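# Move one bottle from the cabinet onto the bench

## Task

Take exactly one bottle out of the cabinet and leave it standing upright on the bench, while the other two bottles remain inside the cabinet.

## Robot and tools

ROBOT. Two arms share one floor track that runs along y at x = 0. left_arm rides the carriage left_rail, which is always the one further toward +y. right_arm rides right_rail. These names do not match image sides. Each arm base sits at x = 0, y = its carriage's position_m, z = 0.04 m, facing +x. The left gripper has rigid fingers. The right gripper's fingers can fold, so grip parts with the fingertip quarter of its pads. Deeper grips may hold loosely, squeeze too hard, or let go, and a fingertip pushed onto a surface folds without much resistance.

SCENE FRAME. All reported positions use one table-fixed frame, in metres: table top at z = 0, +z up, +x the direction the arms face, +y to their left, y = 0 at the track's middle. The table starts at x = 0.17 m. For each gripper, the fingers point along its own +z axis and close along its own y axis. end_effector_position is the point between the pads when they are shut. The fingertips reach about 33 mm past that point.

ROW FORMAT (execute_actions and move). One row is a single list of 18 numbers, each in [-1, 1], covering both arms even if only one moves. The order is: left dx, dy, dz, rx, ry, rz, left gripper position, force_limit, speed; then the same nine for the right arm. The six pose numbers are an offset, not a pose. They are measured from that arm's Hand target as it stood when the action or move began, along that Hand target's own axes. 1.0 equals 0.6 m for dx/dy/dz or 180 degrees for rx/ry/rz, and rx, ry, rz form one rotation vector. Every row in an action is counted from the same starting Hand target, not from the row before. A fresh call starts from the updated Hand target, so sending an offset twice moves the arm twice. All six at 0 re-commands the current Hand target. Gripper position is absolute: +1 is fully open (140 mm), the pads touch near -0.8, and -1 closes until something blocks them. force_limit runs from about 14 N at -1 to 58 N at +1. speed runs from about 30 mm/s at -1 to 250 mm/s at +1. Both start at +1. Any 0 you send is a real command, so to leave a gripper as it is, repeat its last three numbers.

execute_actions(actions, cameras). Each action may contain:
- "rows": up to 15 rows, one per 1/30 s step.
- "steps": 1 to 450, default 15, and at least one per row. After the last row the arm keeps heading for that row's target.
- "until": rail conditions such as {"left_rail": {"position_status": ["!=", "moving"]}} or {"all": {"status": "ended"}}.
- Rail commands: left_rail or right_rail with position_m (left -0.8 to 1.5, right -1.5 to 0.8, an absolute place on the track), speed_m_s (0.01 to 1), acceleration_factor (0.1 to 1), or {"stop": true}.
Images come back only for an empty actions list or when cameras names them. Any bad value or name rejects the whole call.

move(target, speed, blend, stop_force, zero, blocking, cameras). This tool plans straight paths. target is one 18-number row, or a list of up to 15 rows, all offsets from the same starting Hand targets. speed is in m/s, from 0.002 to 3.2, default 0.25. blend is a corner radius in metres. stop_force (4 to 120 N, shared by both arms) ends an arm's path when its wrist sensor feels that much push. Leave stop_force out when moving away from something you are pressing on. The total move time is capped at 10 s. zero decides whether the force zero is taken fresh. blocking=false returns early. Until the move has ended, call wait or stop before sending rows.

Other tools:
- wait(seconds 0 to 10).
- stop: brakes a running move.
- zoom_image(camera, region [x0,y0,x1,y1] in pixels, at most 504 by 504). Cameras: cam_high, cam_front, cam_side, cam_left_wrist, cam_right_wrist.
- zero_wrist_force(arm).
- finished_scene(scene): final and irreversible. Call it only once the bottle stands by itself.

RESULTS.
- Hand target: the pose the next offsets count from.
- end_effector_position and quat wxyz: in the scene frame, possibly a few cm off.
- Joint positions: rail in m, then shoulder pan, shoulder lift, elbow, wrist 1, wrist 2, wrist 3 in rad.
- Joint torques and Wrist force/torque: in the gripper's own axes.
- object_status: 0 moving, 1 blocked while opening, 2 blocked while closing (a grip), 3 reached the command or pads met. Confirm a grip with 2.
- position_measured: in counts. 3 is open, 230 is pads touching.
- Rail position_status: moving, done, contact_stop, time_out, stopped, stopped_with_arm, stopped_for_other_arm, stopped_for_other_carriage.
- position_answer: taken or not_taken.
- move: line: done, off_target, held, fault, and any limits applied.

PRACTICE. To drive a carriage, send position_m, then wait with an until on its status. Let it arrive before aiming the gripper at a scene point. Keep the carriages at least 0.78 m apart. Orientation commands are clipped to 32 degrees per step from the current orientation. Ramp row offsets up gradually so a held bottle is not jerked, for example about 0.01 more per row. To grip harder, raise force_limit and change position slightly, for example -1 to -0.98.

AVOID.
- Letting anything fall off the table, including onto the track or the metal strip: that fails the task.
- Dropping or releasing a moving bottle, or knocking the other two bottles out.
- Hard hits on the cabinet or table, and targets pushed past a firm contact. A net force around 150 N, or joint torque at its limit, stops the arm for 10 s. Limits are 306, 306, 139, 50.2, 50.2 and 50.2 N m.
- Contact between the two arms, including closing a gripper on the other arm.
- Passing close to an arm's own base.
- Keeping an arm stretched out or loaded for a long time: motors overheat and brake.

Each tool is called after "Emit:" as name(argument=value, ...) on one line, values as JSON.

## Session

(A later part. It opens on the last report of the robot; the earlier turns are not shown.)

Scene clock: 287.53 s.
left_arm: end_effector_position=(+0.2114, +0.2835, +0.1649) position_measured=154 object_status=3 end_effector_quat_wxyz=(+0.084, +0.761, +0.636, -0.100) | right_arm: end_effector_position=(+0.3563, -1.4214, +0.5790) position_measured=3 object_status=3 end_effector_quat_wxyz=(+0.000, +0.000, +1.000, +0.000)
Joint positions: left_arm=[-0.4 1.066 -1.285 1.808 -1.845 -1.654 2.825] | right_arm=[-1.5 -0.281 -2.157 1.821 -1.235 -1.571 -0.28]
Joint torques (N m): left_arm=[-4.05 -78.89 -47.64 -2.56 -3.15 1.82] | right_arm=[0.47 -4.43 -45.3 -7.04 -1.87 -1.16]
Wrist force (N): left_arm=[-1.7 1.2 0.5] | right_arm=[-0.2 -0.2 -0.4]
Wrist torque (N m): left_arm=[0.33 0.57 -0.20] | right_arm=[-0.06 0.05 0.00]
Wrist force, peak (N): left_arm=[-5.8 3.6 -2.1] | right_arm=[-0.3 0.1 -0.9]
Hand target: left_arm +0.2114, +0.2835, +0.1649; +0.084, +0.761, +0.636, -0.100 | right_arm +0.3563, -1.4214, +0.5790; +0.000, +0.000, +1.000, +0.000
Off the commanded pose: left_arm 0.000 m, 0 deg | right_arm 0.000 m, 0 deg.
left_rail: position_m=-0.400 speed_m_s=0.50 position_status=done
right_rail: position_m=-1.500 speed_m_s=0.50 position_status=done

Emit:
move(target=[[0.1449,0,-0.0388,0,0,0,-0.2,-0.1,-1,0,0,0,0,0,0,1,1,1],[-0.0212,0,-0.6586,0,0,0,-0.2,-0.1,-1,0,0,0,0,0,0,1,1,1]], speed=0.15, blend=0.03, cameras=["cam_high","cam_front"])

Scene clock: 301.00 s.
left_arm: end_effector_position=(+0.2272, +0.3721, +0.5498) position_measured=154 object_status=3 end_effector_quat_wxyz=(+0.084, +0.761, +0.636, -0.100) | right_arm: end_effector_position=(+0.3563, -1.4214, +0.5790) position_measured=3 object_status=3 end_effector_quat_wxyz=(+0.000, +0.000, +1.000, +0.000)
Joint positions: left_arm=[-0.4 1.099 -1.242 1.052 -1.13 -1.646 2.857] | right_arm=[-1.5 -0.281 -2.157 1.821 -1.235 -1.571 -0.28]
Joint torques (N m): left_arm=[16.08 -71.02 -59.59 -2.26 -1.57 2.05] | right_arm=[0.01 -5.78 -45.03 -7.12 -2.03 -0.99]
Wrist force (N): left_arm=[-1.8 1.1 1.2] | right_arm=[-0.3 0.2 -0.6]
Wrist torque (N m): left_arm=[0.35 0.64 -0.22] | right_arm=[0.04 0.07 0.00]
Wrist force, peak (N): left_arm=[-3.3 1.4 1.0] | right_arm=[-0.7 0.0 -0.8]
Hand target: left_arm +0.2272, +0.3721, +0.5499; +0.084, +0.761, +0.636, -0.100 | right_arm +0.3563, -1.4214, +0.5790; +0.000, +0.000, +1.000, +0.000
Off the commanded pose: left_arm 0.000 m, 0 deg | right_arm 0.000 m, 0 deg.
left_rail: position_m=-0.400 speed_m_s=0.50 position_status=done
right_rail: position_m=-1.500 speed_m_s=0.50 position_status=done
move: done
Images, in order (width x height): cam_high 672x504, cam_front 672x504.

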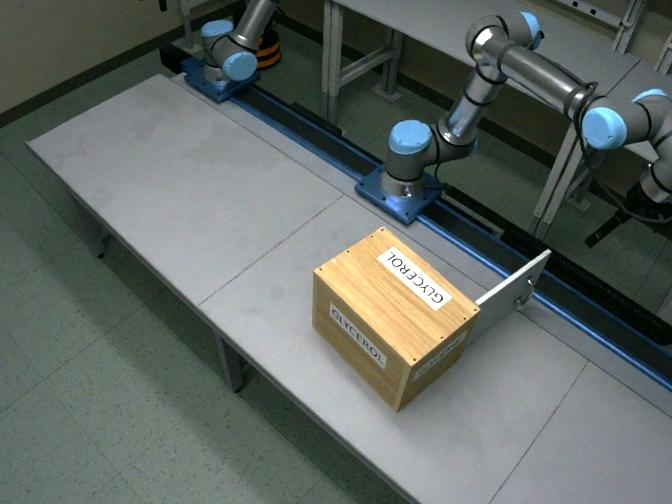

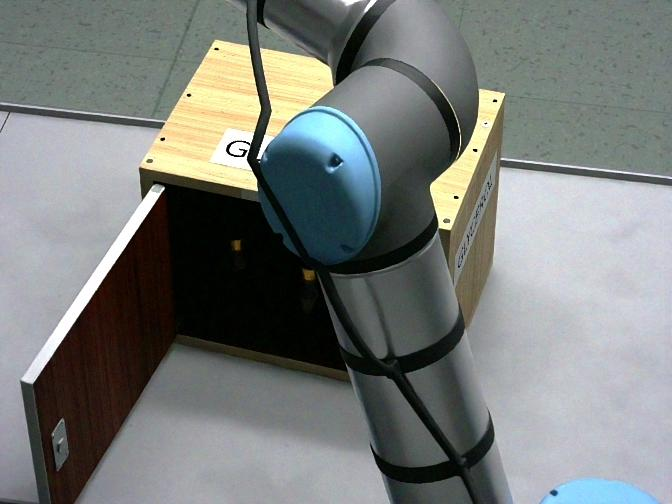

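Emit:
move(target=[-0.6296,0.3752,0.1514,-0.1556,0,-0.5806,-0.2,-0.1,-1,0,0,0,0,0,0,1,1,1], speed=0.25)

Emit:
execute_actions(actions=[{"left_rail":{"position_m":-0.715},"steps":300,"until":{"left_rail":{"position_status":["!=","moving"]}}}], cameras=["all"])

Scene clock: 315.93 s.
left_arm: end_effector_position=(+0.3800, -0.0500, +0.5600) position_measured=154 object_status=3 end_effector_quat_wxyz=(+0.130, -0.069, +0.989, +0.009) | right_arm: end_effector_position=(+0.3563, -1.4214, +0.5790) position_measured=3 object_status=3 end_effector_quat_wxyz=(+0.000, +0.000, +1.000, +0.000)
Joint positions: left_arm=[-0.4 0.457 -2.026 1.871 -1.665 -1.652 0.307] | right_arm=[-1.5 -0.281 -2.157 1.821 -1.235 -1.571 -0.28]
Joint torques (N m): left_arm=[-10.7 -34.9 -39.19 -3.43 3.06 -1.59] | right_arm=[0.59 -5.1 -44.87 -7.34 -2.35 -1.24]
Wrist force (N): left_arm=[-0.9 0.1 0.6] | right_arm=[-0.2 0.1 -0.8]
Wrist torque (N m): left_arm=[-0.04 0.31 0.08] | right_arm=[0.02 0.04 0.00]
Wrist force, peak (N): left_arm=[-2.5 1.1 1.2] | right_arm=[-0.2 0.2 -1.0]
Hand target: left_arm +0.3801, -0.0500, +0.5600; +0.130, -0.069, +0.989, +0.009 | right_arm +0.3563, -1.4214, +0.5790; +0.000, +0.000, +1.000, +0.000
Off the commanded pose: left_arm 0.000 m, 0 deg | right_arm 0.000 m, 0 deg.
left_rail: position_m=-0.400 speed_m_s=0.50 position_status=done
right_rail: position_m=-1.500 speed_m_s=0.50 position_status=done
move: done

Scene clock: 317.90 s.
left_arm: end_effector_position=(+0.3800, -0.3650, +0.5600) position_measured=154 object_status=3 end_effector_quat_wxyz=(+0.130, -0.069, +0.989, +0.009) | right_arm: end_effector_position=(+0.3563, -1.4214, +0.5790) position_measured=3 object_status=3 end_effector_quat_wxyz=(+0.000, +0.000, +1.000, +0.000)
Joint positions: left_arm=[-0.715 0.456 -2.026 1.871 -1.665 -1.652 0.307] | right_arm=[-1.5 -0.281 -2.157 1.821 -1.235 -1.571 -0.28]
Joint torques (N m): left_arm=[-6.23 -21.62 -45.52 -4.75 1.58 -1.54] | right_arm=[-0.27 -5.68 -44.48 -7.53 -2.4 -1.22]
Wrist force (N): left_arm=[-1.0 0.5 0.7] | right_arm=[-0.5 0.3 -0.6]
Wrist torque (N m): left_arm=[0.05 0.33 0.07] | right_arm=[0.07 0.11 0.00]
Wrist force, peak (N): left_arm=[-1.3 1.5 0.5] | right_arm=[-0.5 0.0 -1.0]
Hand target: left_arm +0.3801, -0.3650, +0.5600; +0.130, -0.069, +0.989, +0.009 | right_arm +0.3563, -1.4214, +0.5790; +0.000, +0.000, +1.000, +0.000
Tool commands: left_gripper/position=-0.2 left_gripper/force_limit=-0.1 left_gripper/speed=-1.0 right_gripper/position=+1.0 right_gripper/force_limit=+1.0 right_gripper/speed=+1.0
Off the commanded pose: left_arm 0.000 m, 0 deg | right_arm 0.000 m, 0 deg.
left_rail: position_m=-0.715 speed_m_s=0.50 position_status=done
right_rail: position_m=-1.500 speed_m_s=0.50 position_status=done
camera_calibration:
cam_left_wrist: T_world_to_cam=[[-0.114265, 0.993403, -0.00971193, 0.422471], [0.832922, 0.101125, 0.544072, -0.575822], [0.541465, 0.0540788, -0.838982, 0.467287], [0, 0, 0, 1]] pos_world=[0.274869, -0.386724, 0.709438]
cam_right_wrist: T_world_to_cam=[[0.0263307, 0.998802, -0.0412403, 1.44613], [0.925086, -0.00871134, 0.379658, -0.573974], [0.378844, -0.0481475, -0.924207, 0.514619], [0, 0, 0, 1]] pos_world=[0.297938, -1.42462, 0.753167]

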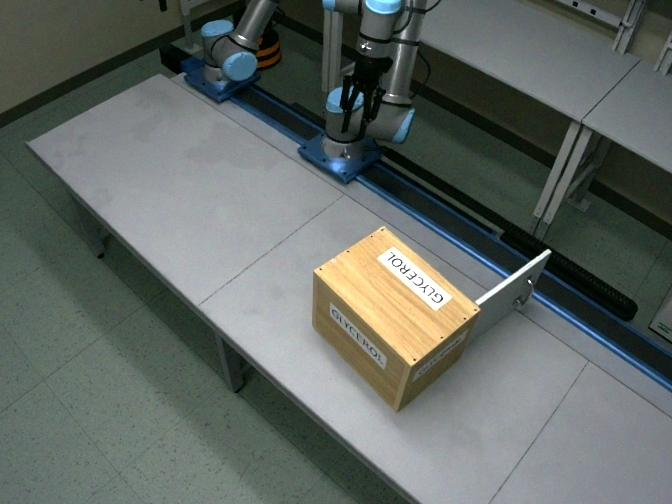

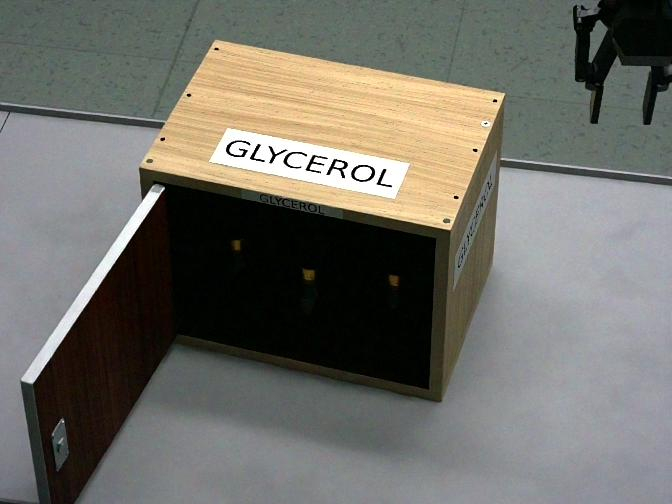

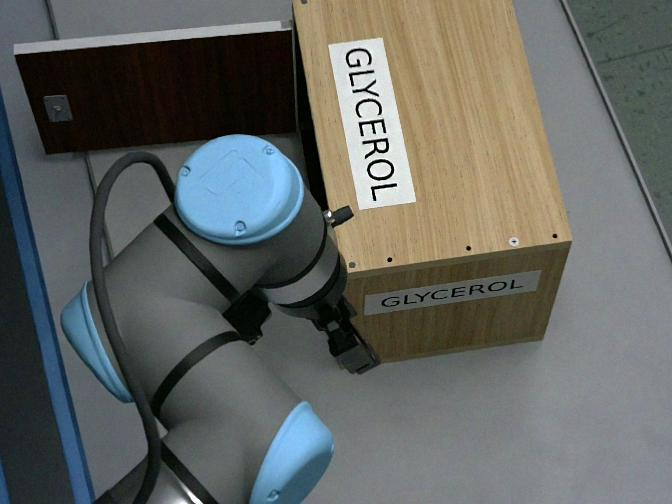

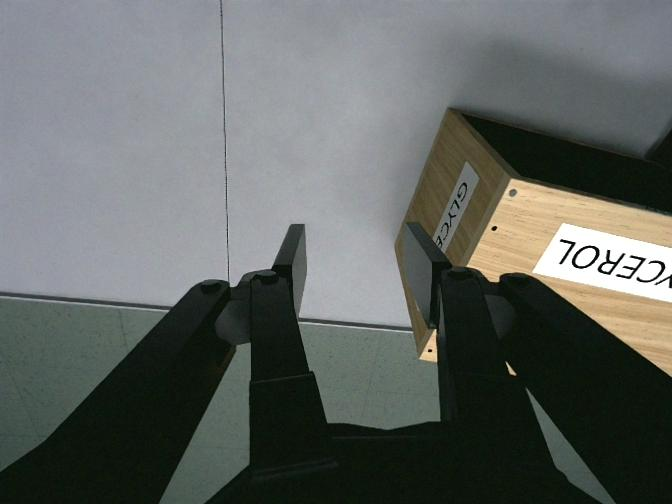

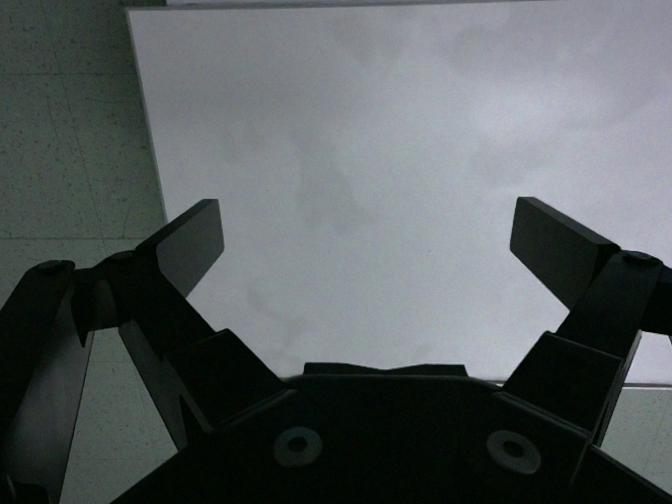

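Emit:
zoom_image(camera="cam_front", region=[200, 200, 460, 400])

Scaled by 1.938 from the camera's 672x504 image, which has a finer 960x720 frame.

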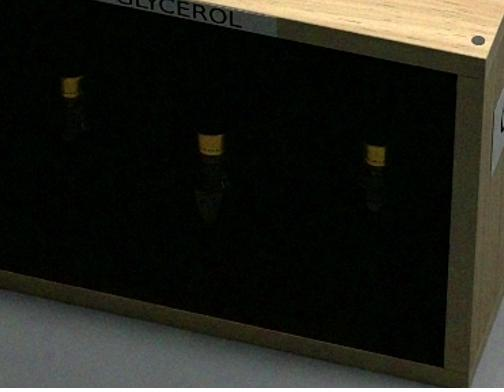

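Emit:
move(target=[[0.1633,0.6619,0.3186,0.0429,-0.2212,0.0613,-0.03,-0.1,-1,0,0,0,0,0,0,1,1,1],[0.2625,0.6619,0.6889,0.0429,-0.2212,0.0613,-0.03,-0.1,-1,0,0,0,0,0,0,1,1,1]], speed=0.15, blend=0.03, cameras=["cam_high","cam_side","cam_left_wrist","cam_front"])

Scene clock: 368.23 s.
left_arm: end_effector_position=(+0.2802, +0.0220, +0.1201) position_measured=132 object_status=3 end_effector_quat_wxyz=(+0.461, +0.040, +0.886, -0.021) | right_arm: end_effector_position=(+0.3563, -1.4214, +0.5790) position_measured=3 object_status=3 end_effector_quat_wxyz=(+0.000, +0.000, +1.000, +0.000)
Joint positions: left_arm=[-0.715 1.337 -1.069 2.024 -2.727 -2.517 1.325] | right_arm=[-1.5 -0.281 -2.157 1.821 -1.235 -1.571 -0.28]
Joint torques (N m): left_arm=[-10.12 -64.32 -20.17 -7.01 -5.57 -1.65] | right_arm=[2.24 -4.89 -44.53 -7.2 -2.58 -1.16]
Wrist force (N): left_arm=[-2.7 0.9 1.7] | right_arm=[-0.5 0.1 -0.7]
Wrist torque (N m): left_arm=[0.41 0.87 0.16] | right_arm=[0.01 0.12 -0.01]
Wrist force, peak (N): left_arm=[-3.2 1.8 1.9] | right_arm=[-0.5 -0.1 -1.1]
Hand target: left_arm +0.2802, +0.0220, +0.1200; +0.461, +0.040, +0.886, -0.021 | right_arm +0.3563, -1.4214, +0.5790; +0.000, +0.000, +1.000, +0.000
Off the commanded pose: left_arm 0.000 m, 0 deg | right_arm 0.000 m, 0 deg.
left_rail: position_m=-0.715 speed_m_s=0.50 position_status=done
right_rail: position_m=-1.500 speed_m_s=0.50 position_status=done
move: done
camera_calibration:
cam_left_wrist: T_world_to_cam=[[0.11589, 0.993223, 0.00883649, -0.0442974], [0.290316, -0.0423795, 0.955992, -0.18668], [0.949887, -0.108224, -0.29326, -0.0450319], [0, 0, 0, 1]] pos_world=[0.102105, 0.0312122, 0.16565]
Images, in order (width x height): cam_high 672x504, cam_front 672x504, cam_side 672x504, cam_left_wrist 672x504.

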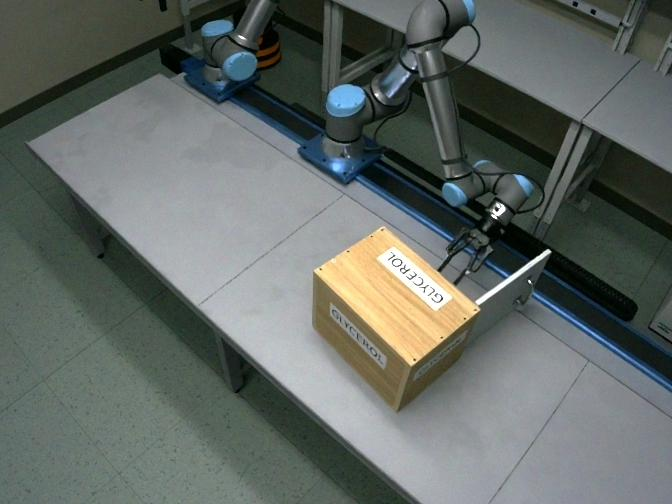

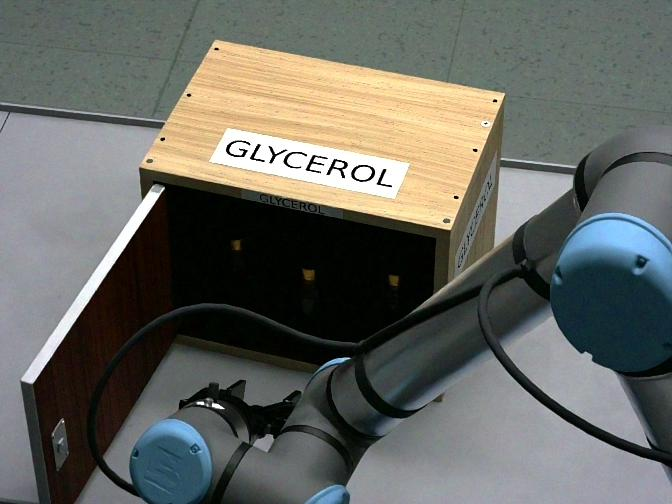

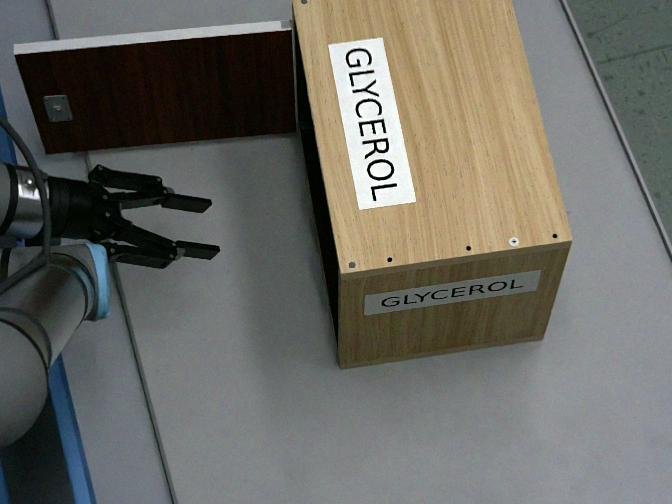

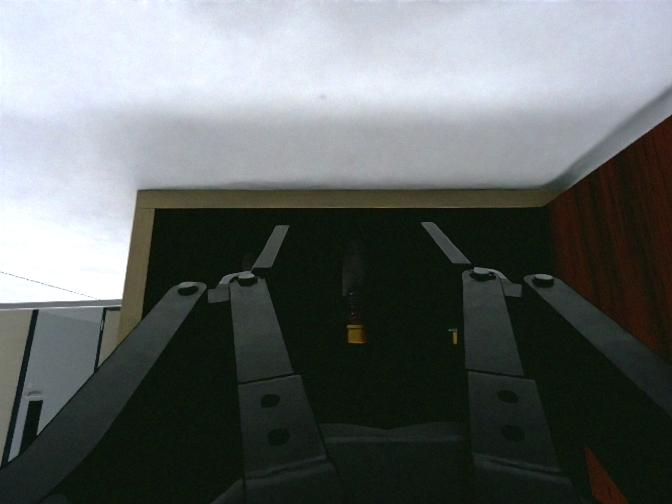

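Emit:
zoom_image(camera="cam_left_wrist", region=[220, 200, 480, 400])

Scaled by 1.938 from the camera's 672x504 image, which has a finer 960x720 frame.

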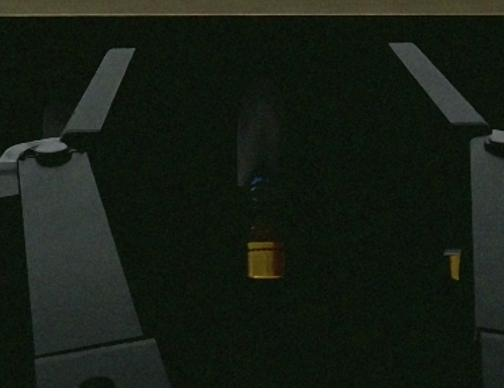

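Emit:
move(target=[-0.0601,0.01,0.2428,0,0,0,-0.03,-0.1,-1,0,0,0,0,0,0,1,1,1], speed=0.08, stop_force=8, cameras=["cam_side","cam_left_wrist","cam_front"])

Emit:
zoom_image(camera="cam_left_wrist", region=[220, 180, 500, 400])

Scene clock: 392.50 s.
left_arm: end_effector_position=(+0.4202, +0.0153, +0.0660) position_measured=132 object_status=3 end_effector_quat_wxyz=(+0.461, +0.040, +0.886, -0.021) | right_arm: end_effector_position=(+0.3563, -1.4214, +0.5790) position_measured=3 object_status=3 end_effector_quat_wxyz=(+0.000, +0.000, +1.000, +0.000)
Joint positions: left_arm=[-0.715 1.156 -0.933 2.002 -3.067 -2.46 1.041] | right_arm=[-1.5 -0.281 -2.157 1.821 -1.235 -1.571 -0.28]
Joint torques (N m): left_arm=[-11.52 -71.45 -37.58 -7.13 1.54 -1.54] | right_arm=[0.62 -5.24 -44.05 -7.24 -2.47 -1.22]
Wrist force (N): left_arm=[-2.6 0.7 1.8] | right_arm=[0.0 0.2 -0.4]
Wrist torque (N m): left_arm=[0.27 0.85 0.19] | right_arm=[0.05 0.01 0.00]
Wrist force, peak (N): left_arm=[-3.1 1.0 2.8] | right_arm=[-0.9 0.2 -0.9]
Hand target: left_arm +0.4202, +0.0153, +0.0660; +0.461, +0.040, +0.886, -0.021 | right_arm +0.3563, -1.4214, +0.5790; +0.000, +0.000, +1.000, +0.000
Off the commanded pose: left_arm 0.000 m, 0 deg | right_arm 0.000 m, 0 deg.
left_rail: position_m=-0.715 speed_m_s=0.50 position_status=done
right_rail: position_m=-1.500 speed_m_s=0.50 position_status=done
move: done
camera_calibration:
cam_left_wrist: T_world_to_cam=[[0.11589, 0.993223, 0.00883649, -0.0534886], [0.290316, -0.0423795, 0.955992, -0.175884], [0.949887, -0.108224, -0.29326, -0.194596], [0, 0, 0, 1]] pos_world=[0.242105, 0.0246122, 0.11155]
Images, in order (width x height): cam_front 672x504, cam_side 672x504, cam_left_wrist 672x504.

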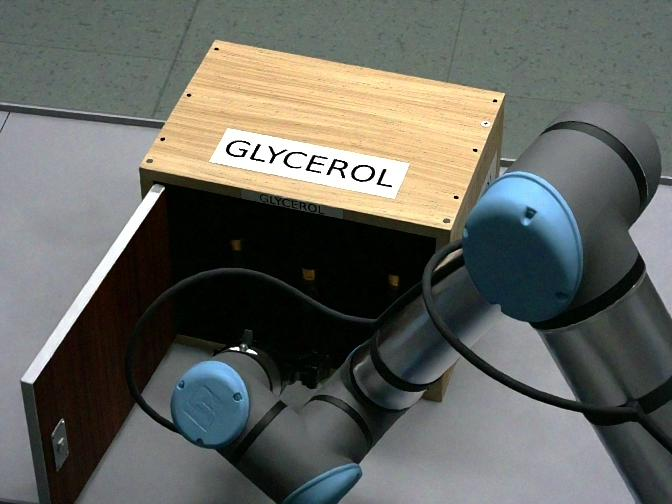

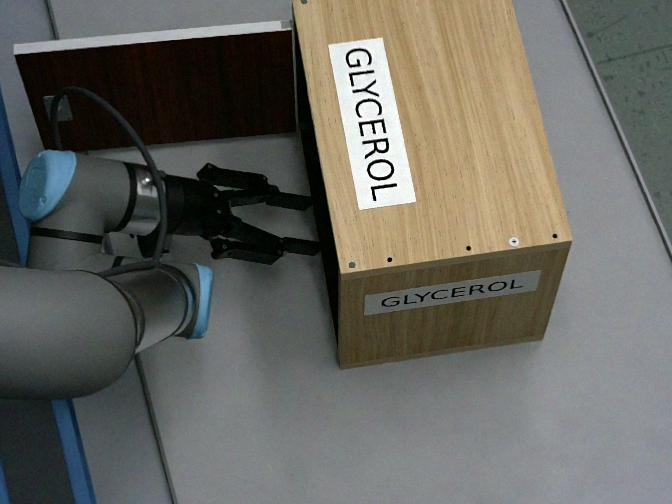

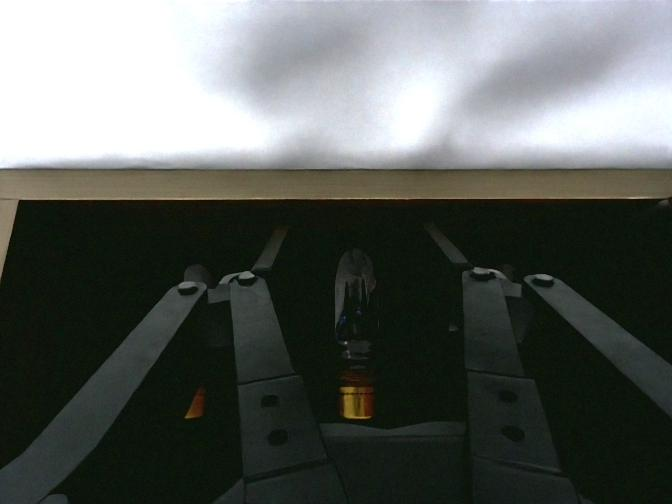

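Scaled by 1.800 from the camera's 672x504 image, which has a finer 960x720 frame.

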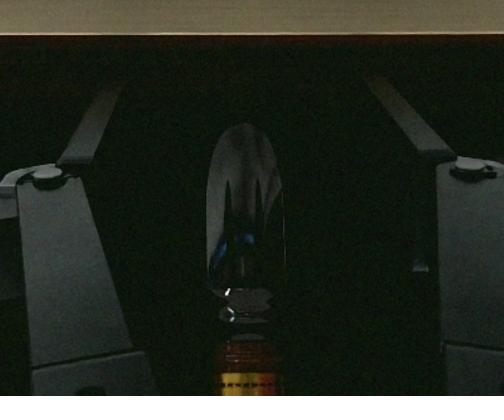

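Emit:
zoom_image(camera="cam_left_wrist", region=[300, 230, 420, 430])

Scaled by 2.520 from the camera's 672x504 image, which has a finer 960x720 frame.

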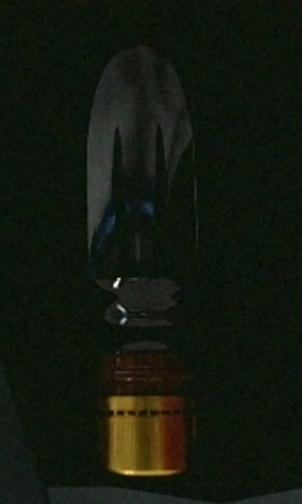

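Emit:
move(target=[-0.0771,0.0017,0.1102,0,0,0,-0.03,-0.1,-1,0,0,0,0,0,0,1,1,1], speed=0.05, stop_force=6, cameras=["cam_side","cam_left_wrist","cam_front"])

Emit:
zoom_image(camera="cam_left_wrist", region=[220, 180, 500, 480])

Scene clock: 443.60 s.
left_arm: end_effector_position=(+0.5007, +0.0090, +0.0660) position_measured=132 object_status=3 end_effector_quat_wxyz=(+0.461, +0.040, +0.886, -0.021) | right_arm: end_effector_position=(+0.3563, -1.4214, +0.5790) position_measured=3 object_status=3 end_effector_quat_wxyz=(+0.000, +0.000, +1.000, +0.000)
Joint positions: left_arm=[-0.715 1.057 -0.899 1.963 -3.165 -2.414 0.905] | right_arm=[-1.5 -0.281 -2.157 1.821 -1.235 -1.571 -0.28]
Joint torques (N m): left_arm=[-11.33 -73.5 -37.82 -7.11 1.8 -1.64] | right_arm=[0.44 -6.63 -44.12 -7.1 -2.57 -1.47]
Wrist force (N): left_arm=[-2.9 0.6 2.2] | right_arm=[-0.5 0.2 -0.6]
Wrist torque (N m): left_arm=[0.28 0.82 0.21] | right_arm=[0.06 0.12 0.00]
Wrist force, peak (N): left_arm=[-3.0 0.7 2.7] | right_arm=[-0.3 0.2 -1.0]
Hand target: left_arm +0.5007, +0.0090, +0.0660; +0.461, +0.040, +0.886, -0.021 | right_arm +0.3563, -1.4214, +0.5790; +0.000, +0.000, +1.000, +0.000
Off the commanded pose: left_arm 0.000 m, 0 deg | right_arm 0.000 m, 0 deg.
left_rail: position_m=-0.715 speed_m_s=0.50 position_status=done
right_rail: position_m=-1.500 speed_m_s=0.50 position_status=done
move: done
camera_calibration:
cam_left_wrist: T_world_to_cam=[[0.11589, 0.993223, 0.00883649, -0.0565604], [0.290316, -0.0423795, 0.955992, -0.199522], [0.949887, -0.108224, -0.29326, -0.271744], [0, 0, 0, 1]] pos_world=[0.322605, 0.0183122, 0.11155]
Images, in order (width x height): cam_front 672x504, cam_side 672x504, cam_left_wrist 672x504.

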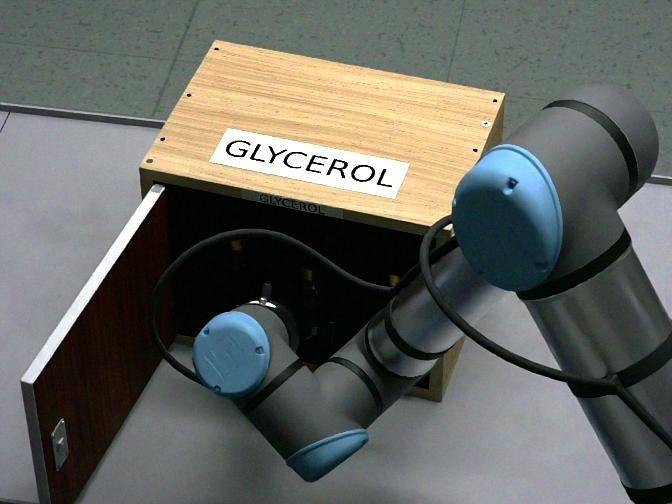

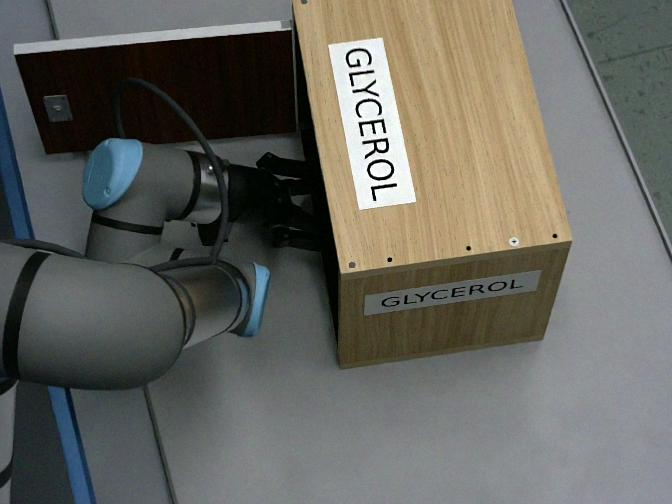

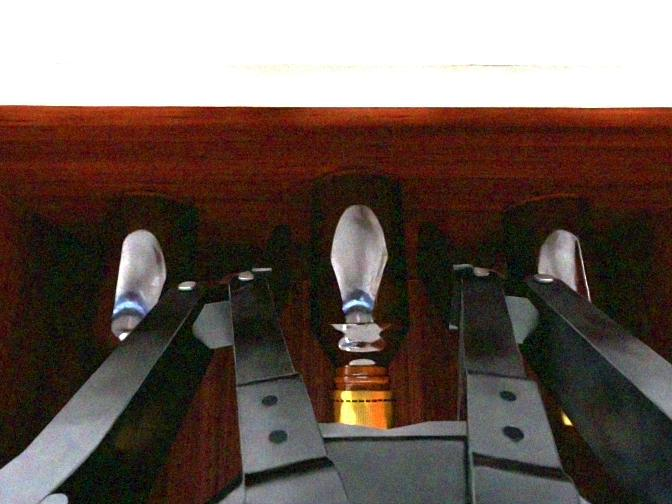

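Scaled by 1.680 from the camera's 672x504 image, which has a finer 960x720 frame.

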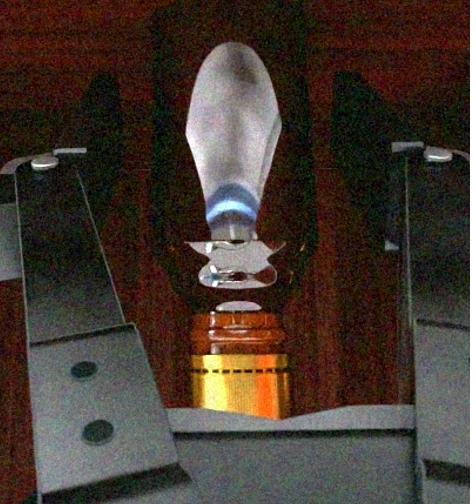

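Emit:
zoom_image(camera="cam_left_wrist", region=[260, 90, 460, 290])

Scaled by 2.520 from the camera's 672x504 image, which has a finer 960x720 frame.

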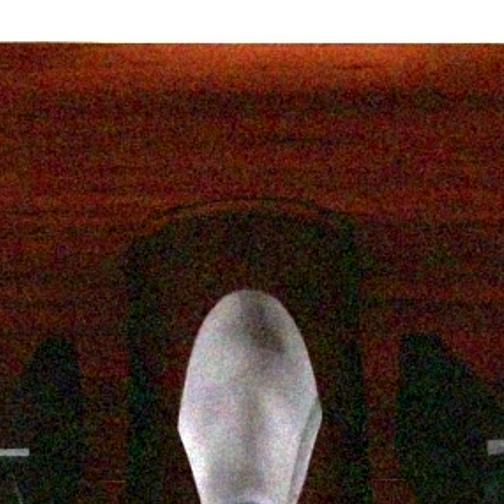

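Emit:
move(target=[-0.0153,0.0013,0.0218,0,0,0,-0.03,-0.1,-1,0,0,0,0,0,0,1,1,1], speed=0.04, stop_force=5, cameras=["cam_left_wrist"])

Emit:
zoom_image(camera="cam_left_wrist", region=[220, 80, 500, 440])

Scene clock: 486.23 s.
left_arm: end_effector_position=(+0.5166, +0.0083, +0.0660) position_measured=132 object_status=3 end_effector_quat_wxyz=(+0.461, +0.040, +0.886, -0.021) | right_arm: end_effector_position=(+0.3563, -1.4214, +0.5790) position_measured=3 object_status=3 end_effector_quat_wxyz=(+0.000, +0.000, +1.000, +0.000)
Joint positions: left_arm=[-0.715 1.039 -0.892 1.952 -3.18 -2.405 0.881] | right_arm=[-1.5 -0.281 -2.157 1.821 -1.235 -1.571 -0.28]
Joint torques (N m): left_arm=[-10.76 -74.79 -37.84 -7 1.79 -1.5] | right_arm=[0.08 -5.14 -43.72 -7.23 -2.66 -1.55]
Wrist force (N): left_arm=[-2.5 0.8 2.3] | right_arm=[-0.4 0.0 -1.0]
Wrist torque (N m): left_arm=[0.31 0.74 0.22] | right_arm=[0.00 0.10 0.00]
Wrist force, peak (N): left_arm=[-3.0 0.7 2.4] | right_arm=[-0.4 0.5 -1.1]
Hand target: left_arm +0.5166, +0.0083, +0.0660; +0.461, +0.040, +0.886, -0.021 | right_arm +0.3563, -1.4214, +0.5790; +0.000, +0.000, +1.000, +0.000
Off the commanded pose: left_arm 0.000 m, 0 deg | right_arm 0.000 m, 0 deg.
left_rail: position_m=-0.715 speed_m_s=0.50 position_status=done
right_rail: position_m=-1.500 speed_m_s=0.50 position_status=done
move: done
camera_calibration:
cam_left_wrist: T_world_to_cam=[[0.11589, 0.993223, 0.00883649, -0.0577194], [0.290316, -0.0423795, 0.955992, -0.204196], [0.949887, -0.108224, -0.29326, -0.287017], [0, 0, 0, 1]] pos_world=[0.338605, 0.0176122, 0.11155]
Images, in order (width x height): cam_left_wrist 672x504.

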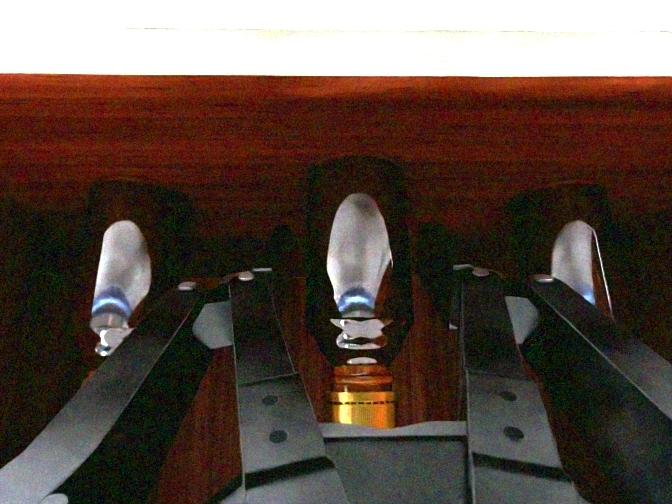

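Scaled by 1.400 from the camera's 672x504 image, which has a finer 960x720 frame.

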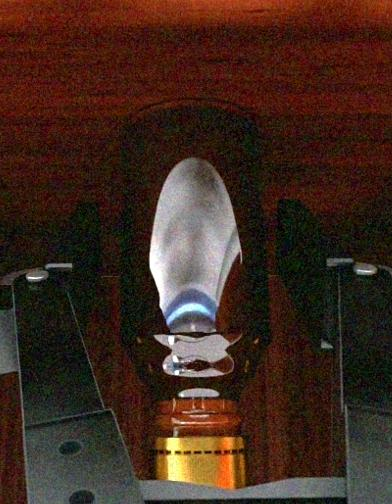

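Emit:
zoom_image(camera="cam_left_wrist", region=[270, 140, 450, 320])

Scaled by 2.800 from the camera's 672x504 image, which has a finer 960x720 frame.

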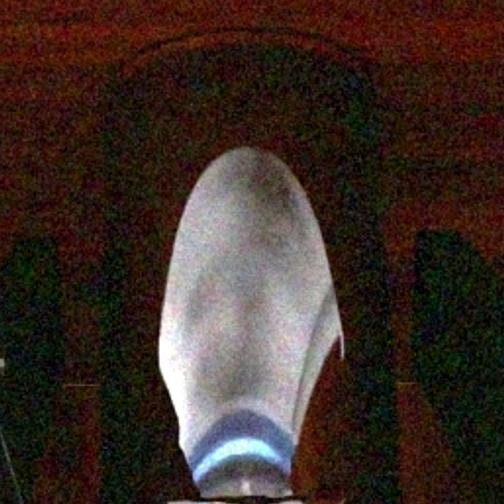

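Emit:
execute_actions(actions=[{"rows":[[0,0.0013,0,0,0,0,-0.03,-0.1,-1,0,0,0,0,0,0,1,1,1],[0,0.0027,0,0,0,0,-0.03,-0.1,-1,0,0,0,0,0,0,1,1,1]],"steps":20},{"rows":[[0,0,0,0,0,0,-1,-0.1,-1,0,0,0,0,0,0,1,1,1]],"steps":75}], cameras=["cam_left_wrist","cam_front"])

Scene clock: 498.90 s.
left_arm: end_effector_position=(+0.5168, +0.0099, +0.0660) position_measured=162 object_status=2 end_effector_quat_wxyz=(+0.461, +0.040, +0.886, -0.021) | right_arm: end_effector_position=(+0.3563, -1.4214, +0.5790) position_measured=3 object_status=3 end_effector_quat_wxyz=(+0.000, +0.000, +1.000, +0.000)
Joint positions: left_arm=[-0.715 1.039 -0.891 1.949 -3.177 -2.405 0.883] | right_arm=[-1.5 -0.281 -2.157 1.821 -1.235 -1.571 -0.28]
Joint torques (N m): left_arm=[12.32 -74.49 -34.64 -5.39 2.11 1.54] | right_arm=[1.18 -4.3 -43.73 -7.22 -2.44 -1.45]
Wrist force (N): left_arm=[-4.3 -1.4 -0.7] | right_arm=[-0.2 0.3 -0.4]
Wrist torque (N m): left_arm=[0.25 0.82 -0.07] | right_arm=[0.07 0.05 0.01]
Wrist force, peak (N): left_arm=[-4.6 -1.4 -0.4] | right_arm=[-0.6 0.2 -1.0]
Hand target: left_arm +0.5168, +0.0099, +0.0660; +0.461, +0.040, +0.886, -0.021 | right_arm +0.3563, -1.4214, +0.5790; +0.000, +0.000, +1.000, +0.000
Off the commanded pose: left_arm 0.000 m, 0 deg | right_arm 0.000 m, 0 deg.
left_rail: position_m=-0.715 speed_m_s=0.50 position_status=done
right_rail: position_m=-1.500 speed_m_s=0.50 position_status=done
camera_calibration:
cam_left_wrist: T_world_to_cam=[[0.11589, 0.993223, 0.00883649, -0.0593202], [0.290316, -0.0423795, 0.955992, -0.204158], [0.949887, -0.108224, -0.29326, -0.286939], [0, 0, 0, 1]] pos_world=[0.338705, 0.0192122, 0.11155]
Images, in order (width x height): cam_front 672x504, cam_left_wrist 672x504.

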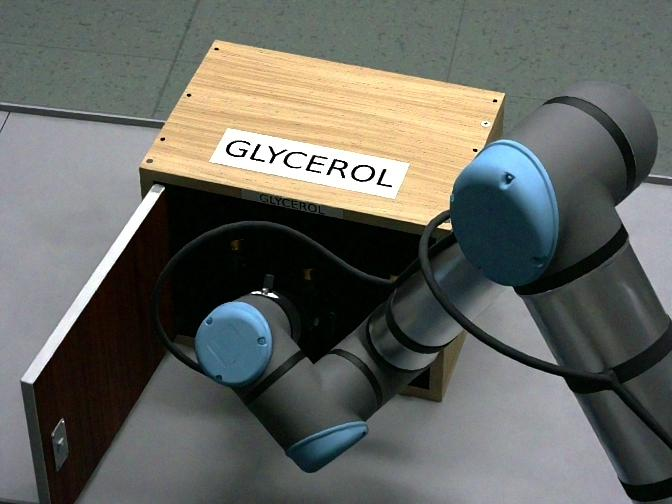

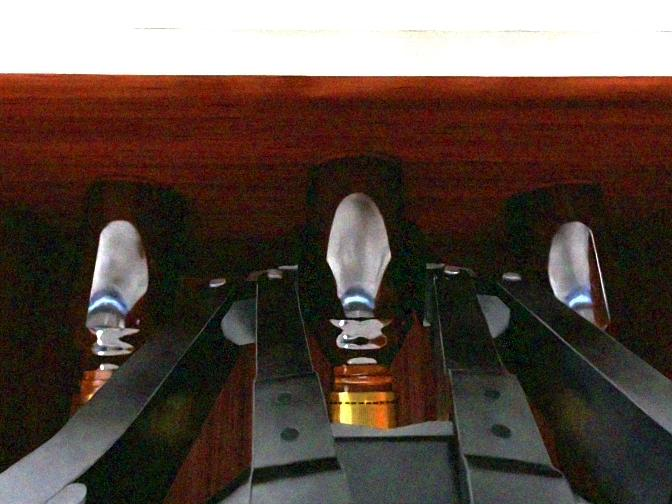

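Emit:
move(target=[-0.0273,0,-0.0191,0,0,0,-1,-0.1,-1,0,0,0,0,0,0,1,1,1], speed=0.04, cameras=["cam_left_wrist"])

Scene clock: 505.17 s.
left_arm: end_effector_position=(+0.5168, +0.0100, +0.0858) position_measured=162 object_status=2 end_effector_quat_wxyz=(+0.461, +0.040, +0.886, -0.021) | right_arm: end_effector_position=(+0.3563, -1.4214, +0.5790) position_measured=3 object_status=3 end_effector_quat_wxyz=(+0.000, +0.000, +1.000, +0.000)
Joint positions: left_arm=[-0.715 1.039 -0.921 1.95 -3.147 -2.405 0.882] | right_arm=[-1.5 -0.281 -2.157 1.821 -1.235 -1.571 -0.28]
Joint torques (N m): left_arm=[4.53 -112.35 -18.79 -3.9 -4.08 1.04] | right_arm=[0.9 -6.52 -43.74 -7.36 -2.69 -1.8]
Wrist force (N): left_arm=[-0.3 0.7 3.7] | right_arm=[0.0 0.5 -0.7]
Wrist torque (N m): left_arm=[0.30 0.75 -0.10] | right_arm=[0.12 0.01 0.00]
Wrist force, peak (N): left_arm=[-4.5 -2.3 -0.6] | right_arm=[-0.4 0.7 -1.1]
Hand target: left_arm +0.5168, +0.0099, +0.0860; +0.461, +0.040, +0.886, -0.021 | right_arm +0.3563, -1.4214, +0.5790; +0.000, +0.000, +1.000, +0.000
Off the commanded pose: left_arm 0.000 m, 0 deg | right_arm 0.000 m, 0 deg.
left_rail: position_m=-0.715 speed_m_s=0.50 position_status=done
right_rail: position_m=-1.500 speed_m_s=0.50 position_status=done
move: done
camera_calibration:
cam_left_wrist: T_world_to_cam=[[0.115795, 0.993234, 0.0088656, -0.0594682], [0.29032, -0.0423799, 0.955991, -0.223183], [0.949898, -0.108125, -0.293263, -0.281108], [0, 0, 0, 1]] pos_world=[0.338705, 0.0192124, 0.13145]
Images, in order (width x height): cam_left_wrist 672x504.

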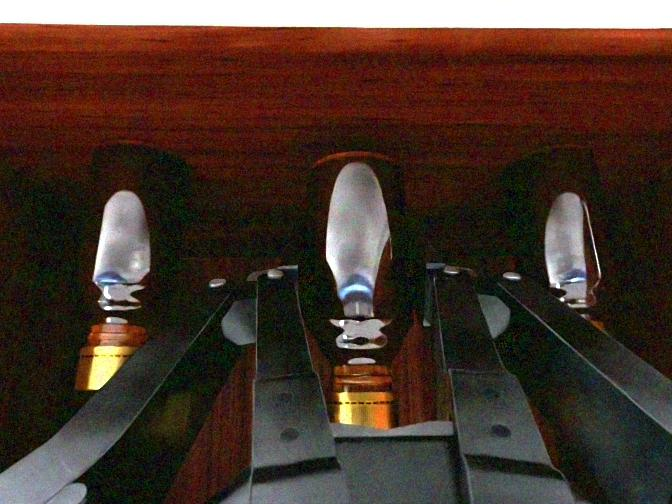

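Emit:
move(target=[0.2103,0,-0.3004,0,0,0,-1,-0.1,-1,0,0,0,0,0,0,1,1,1], speed=0.08, cameras=["cam_high","cam_side","cam_front","cam_left_wrist"])

Scene clock: 512.43 s.
left_arm: end_effector_position=(+0.2978, +0.0298, +0.0859) position_measured=162 object_status=2 end_effector_quat_wxyz=(+0.461, +0.040, +0.886, -0.021) | right_arm: end_effector_position=(+0.3563, -1.4214, +0.5790) position_measured=3 object_status=3 end_effector_quat_wxyz=(+0.000, +0.000, +1.000, +0.000)
Joint positions: left_arm=[-0.715 1.317 -1.004 2.013 -2.808 -2.512 1.291] | right_arm=[-1.5 -0.281 -2.157 1.821 -1.235 -1.571 -0.28]
Joint torques (N m): left_arm=[15.28 -109.67 -41.04 -3.7 -6.43 1.82] | right_arm=[-0.2 -4.82 -43.56 -7.38 -2.69 -1.62]
Wrist force (N): left_arm=[-0.8 1.2 3.4] | right_arm=[-0.6 0.3 -0.9]
Wrist torque (N m): left_arm=[0.44 0.92 -0.16] | right_arm=[0.06 0.14 0.00]
Wrist force, peak (N): left_arm=[-0.9 0.9 4.6] | right_arm=[-0.2 0.4 -1.3]
Hand target: left_arm +0.2977, +0.0298, +0.0859; +0.461, +0.040, +0.886, -0.021 | right_arm +0.3563, -1.4214, +0.5790; +0.000, +0.000, +1.000, +0.000
Off the commanded pose: left_arm 0.000 m, 0 deg | right_arm 0.000 m, 0 deg.
left_rail: position_m=-0.715 speed_m_s=0.50 position_status=done
right_rail: position_m=-1.500 speed_m_s=0.50 position_status=done
move: done
camera_calibration:
cam_left_wrist: T_world_to_cam=[[0.11589, 0.993223, 0.00883649, -0.0538822], [0.290316, -0.0423795, 0.955992, -0.158855], [0.949887, -0.108224, -0.29326, -0.0708951], [0, 0, 0, 1]] pos_world=[0.119705, 0.0391122, 0.13155]
Images, in order (width x height): cam_high 672x504, cam_front 672x504, cam_side 672x504, cam_left_wrist 672x504.

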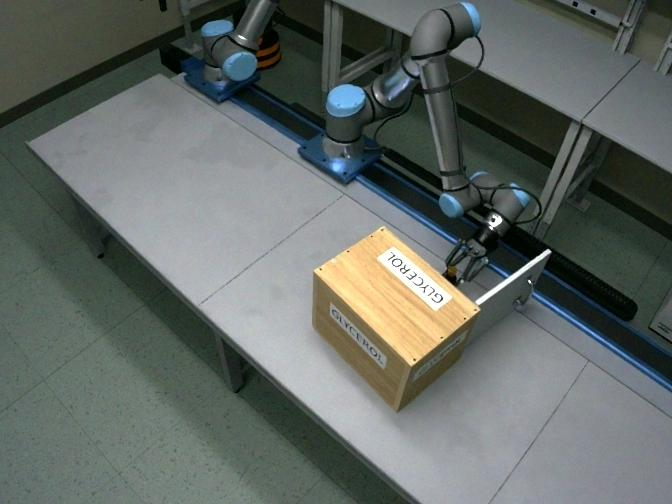

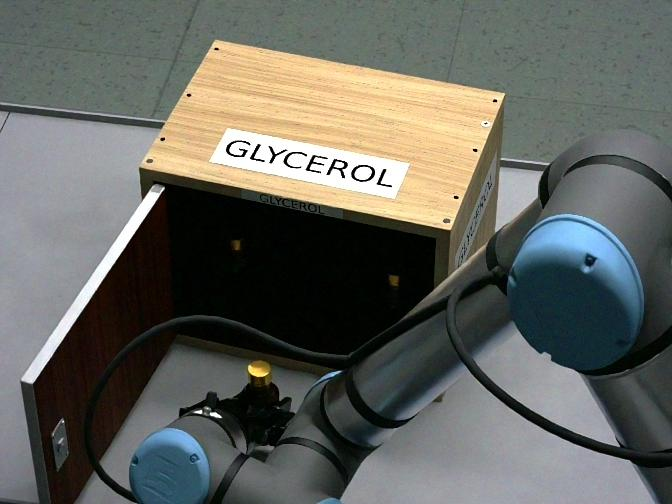

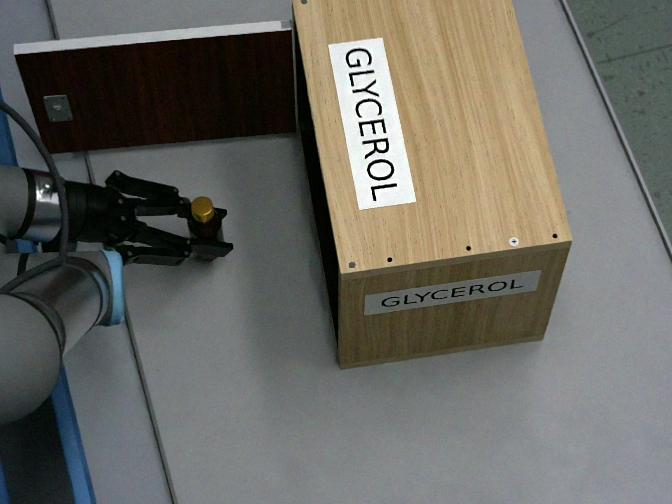

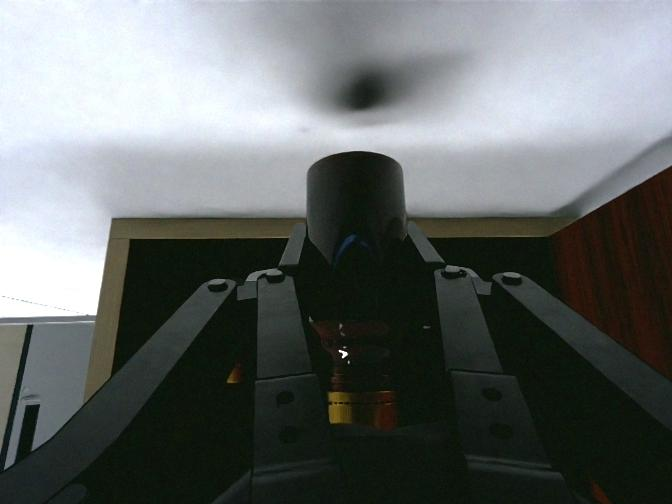

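Emit:
move(target=[[-0.0614,0,-0.043,0,0,0,-1,-0.1,-1,0,0,0,0,0,0,1,1,1],[-0.08045,-0.59947,-0.0159,0,0,0,-1,-0.1,-1,0,0,0,0,0,0,1,1,1],[-0.24013,-0.62435,0.21215,0,0,0,-1,-0.1,-1,0,0,0,0,0,0,1,1,1]], speed=0.12, blend=[0.03,0.05,0], cameras=["cam_high","cam_front","cam_left_wrist"])

Scene clock: 551.03 s.
left_arm: end_effector_position=(+0.4498, -0.3601, +0.1310) position_measured=162 object_status=2 end_effector_quat_wxyz=(+0.461, +0.040, +0.886, -0.021) | right_arm: end_effector_position=(+0.3563, -1.4214, +0.5790) position_measured=3 object_status=3 end_effector_quat_wxyz=(+0.000, +0.000, +1.000, +0.000)
Joint positions: left_arm=[-0.715 0.715 -1.258 2.643 -3.736 -2.203 0.539] | right_arm=[-1.5 -0.281 -2.157 1.821 -1.235 -1.571 -0.28]
Joint torques (N m): left_arm=[-11.6 -29.86 -25.54 -8.24 2.26 -2.05] | right_arm=[-0.44 -5.66 -43.53 -7.02 -2.59 -1.94]
Wrist force (N): left_arm=[-1.3 1.0 4.5] | right_arm=[-0.6 0.3 -0.5]
Wrist torque (N m): left_arm=[0.26 0.82 0.22] | right_arm=[0.07 0.14 0.00]
Wrist force, peak (N): left_arm=[-2.1 1.1 5.6] | right_arm=[-0.5 0.5 -1.2]
Hand target: left_arm +0.4499, -0.3602, +0.1309; +0.461, +0.040, +0.886, -0.021 | right_arm +0.3563, -1.4214, +0.5790; +0.000, +0.000, +1.000, +0.000
Off the commanded pose: left_arm 0.000 m, 0 deg | right_arm 0.000 m, 0 deg.
left_rail: position_m=-0.715 speed_m_s=0.50 position_status=done
right_rail: position_m=-1.500 speed_m_s=0.50 position_status=done
move: done; blend cut to 0.0225 m at target 1
camera_calibration:
cam_left_wrist: T_world_to_cam=[[0.115984, 0.993212, 0.00880739, 0.315438], [0.290312, -0.0423791, 0.955993, -0.26253], [0.949877, -0.108323, -0.293257, -0.244321], [0, 0, 0, 1]] pos_world=[0.271705, -0.350888, 0.176549]
Images, in order (width x height): cam_high 672x504, cam_front 672x504, cam_left_wrist 672x504.

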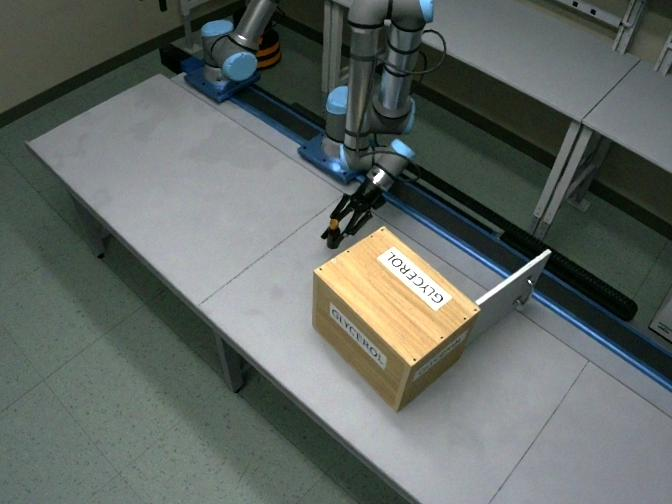

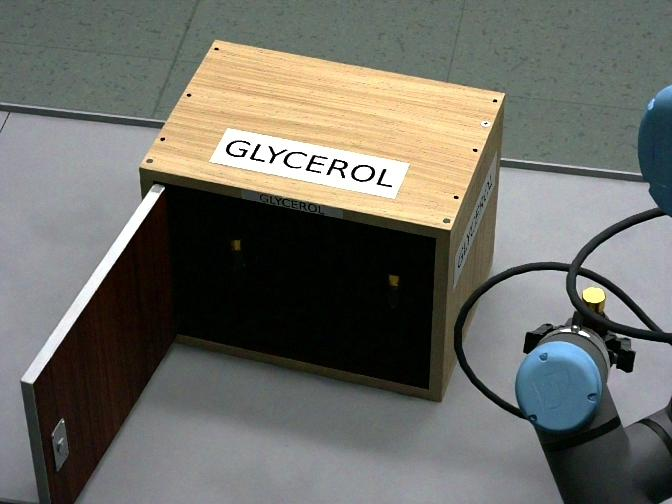

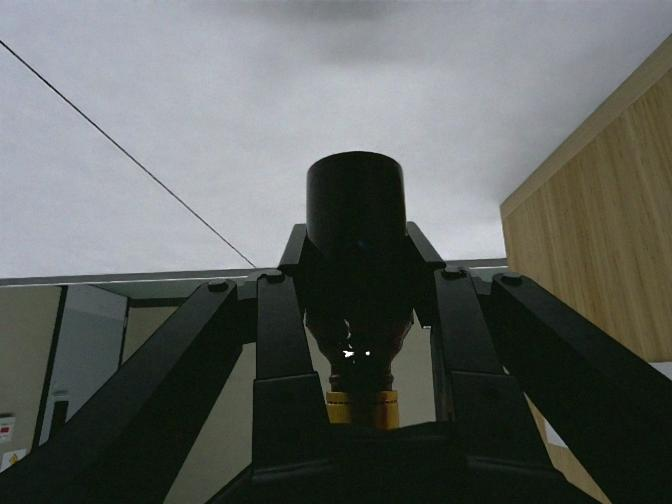

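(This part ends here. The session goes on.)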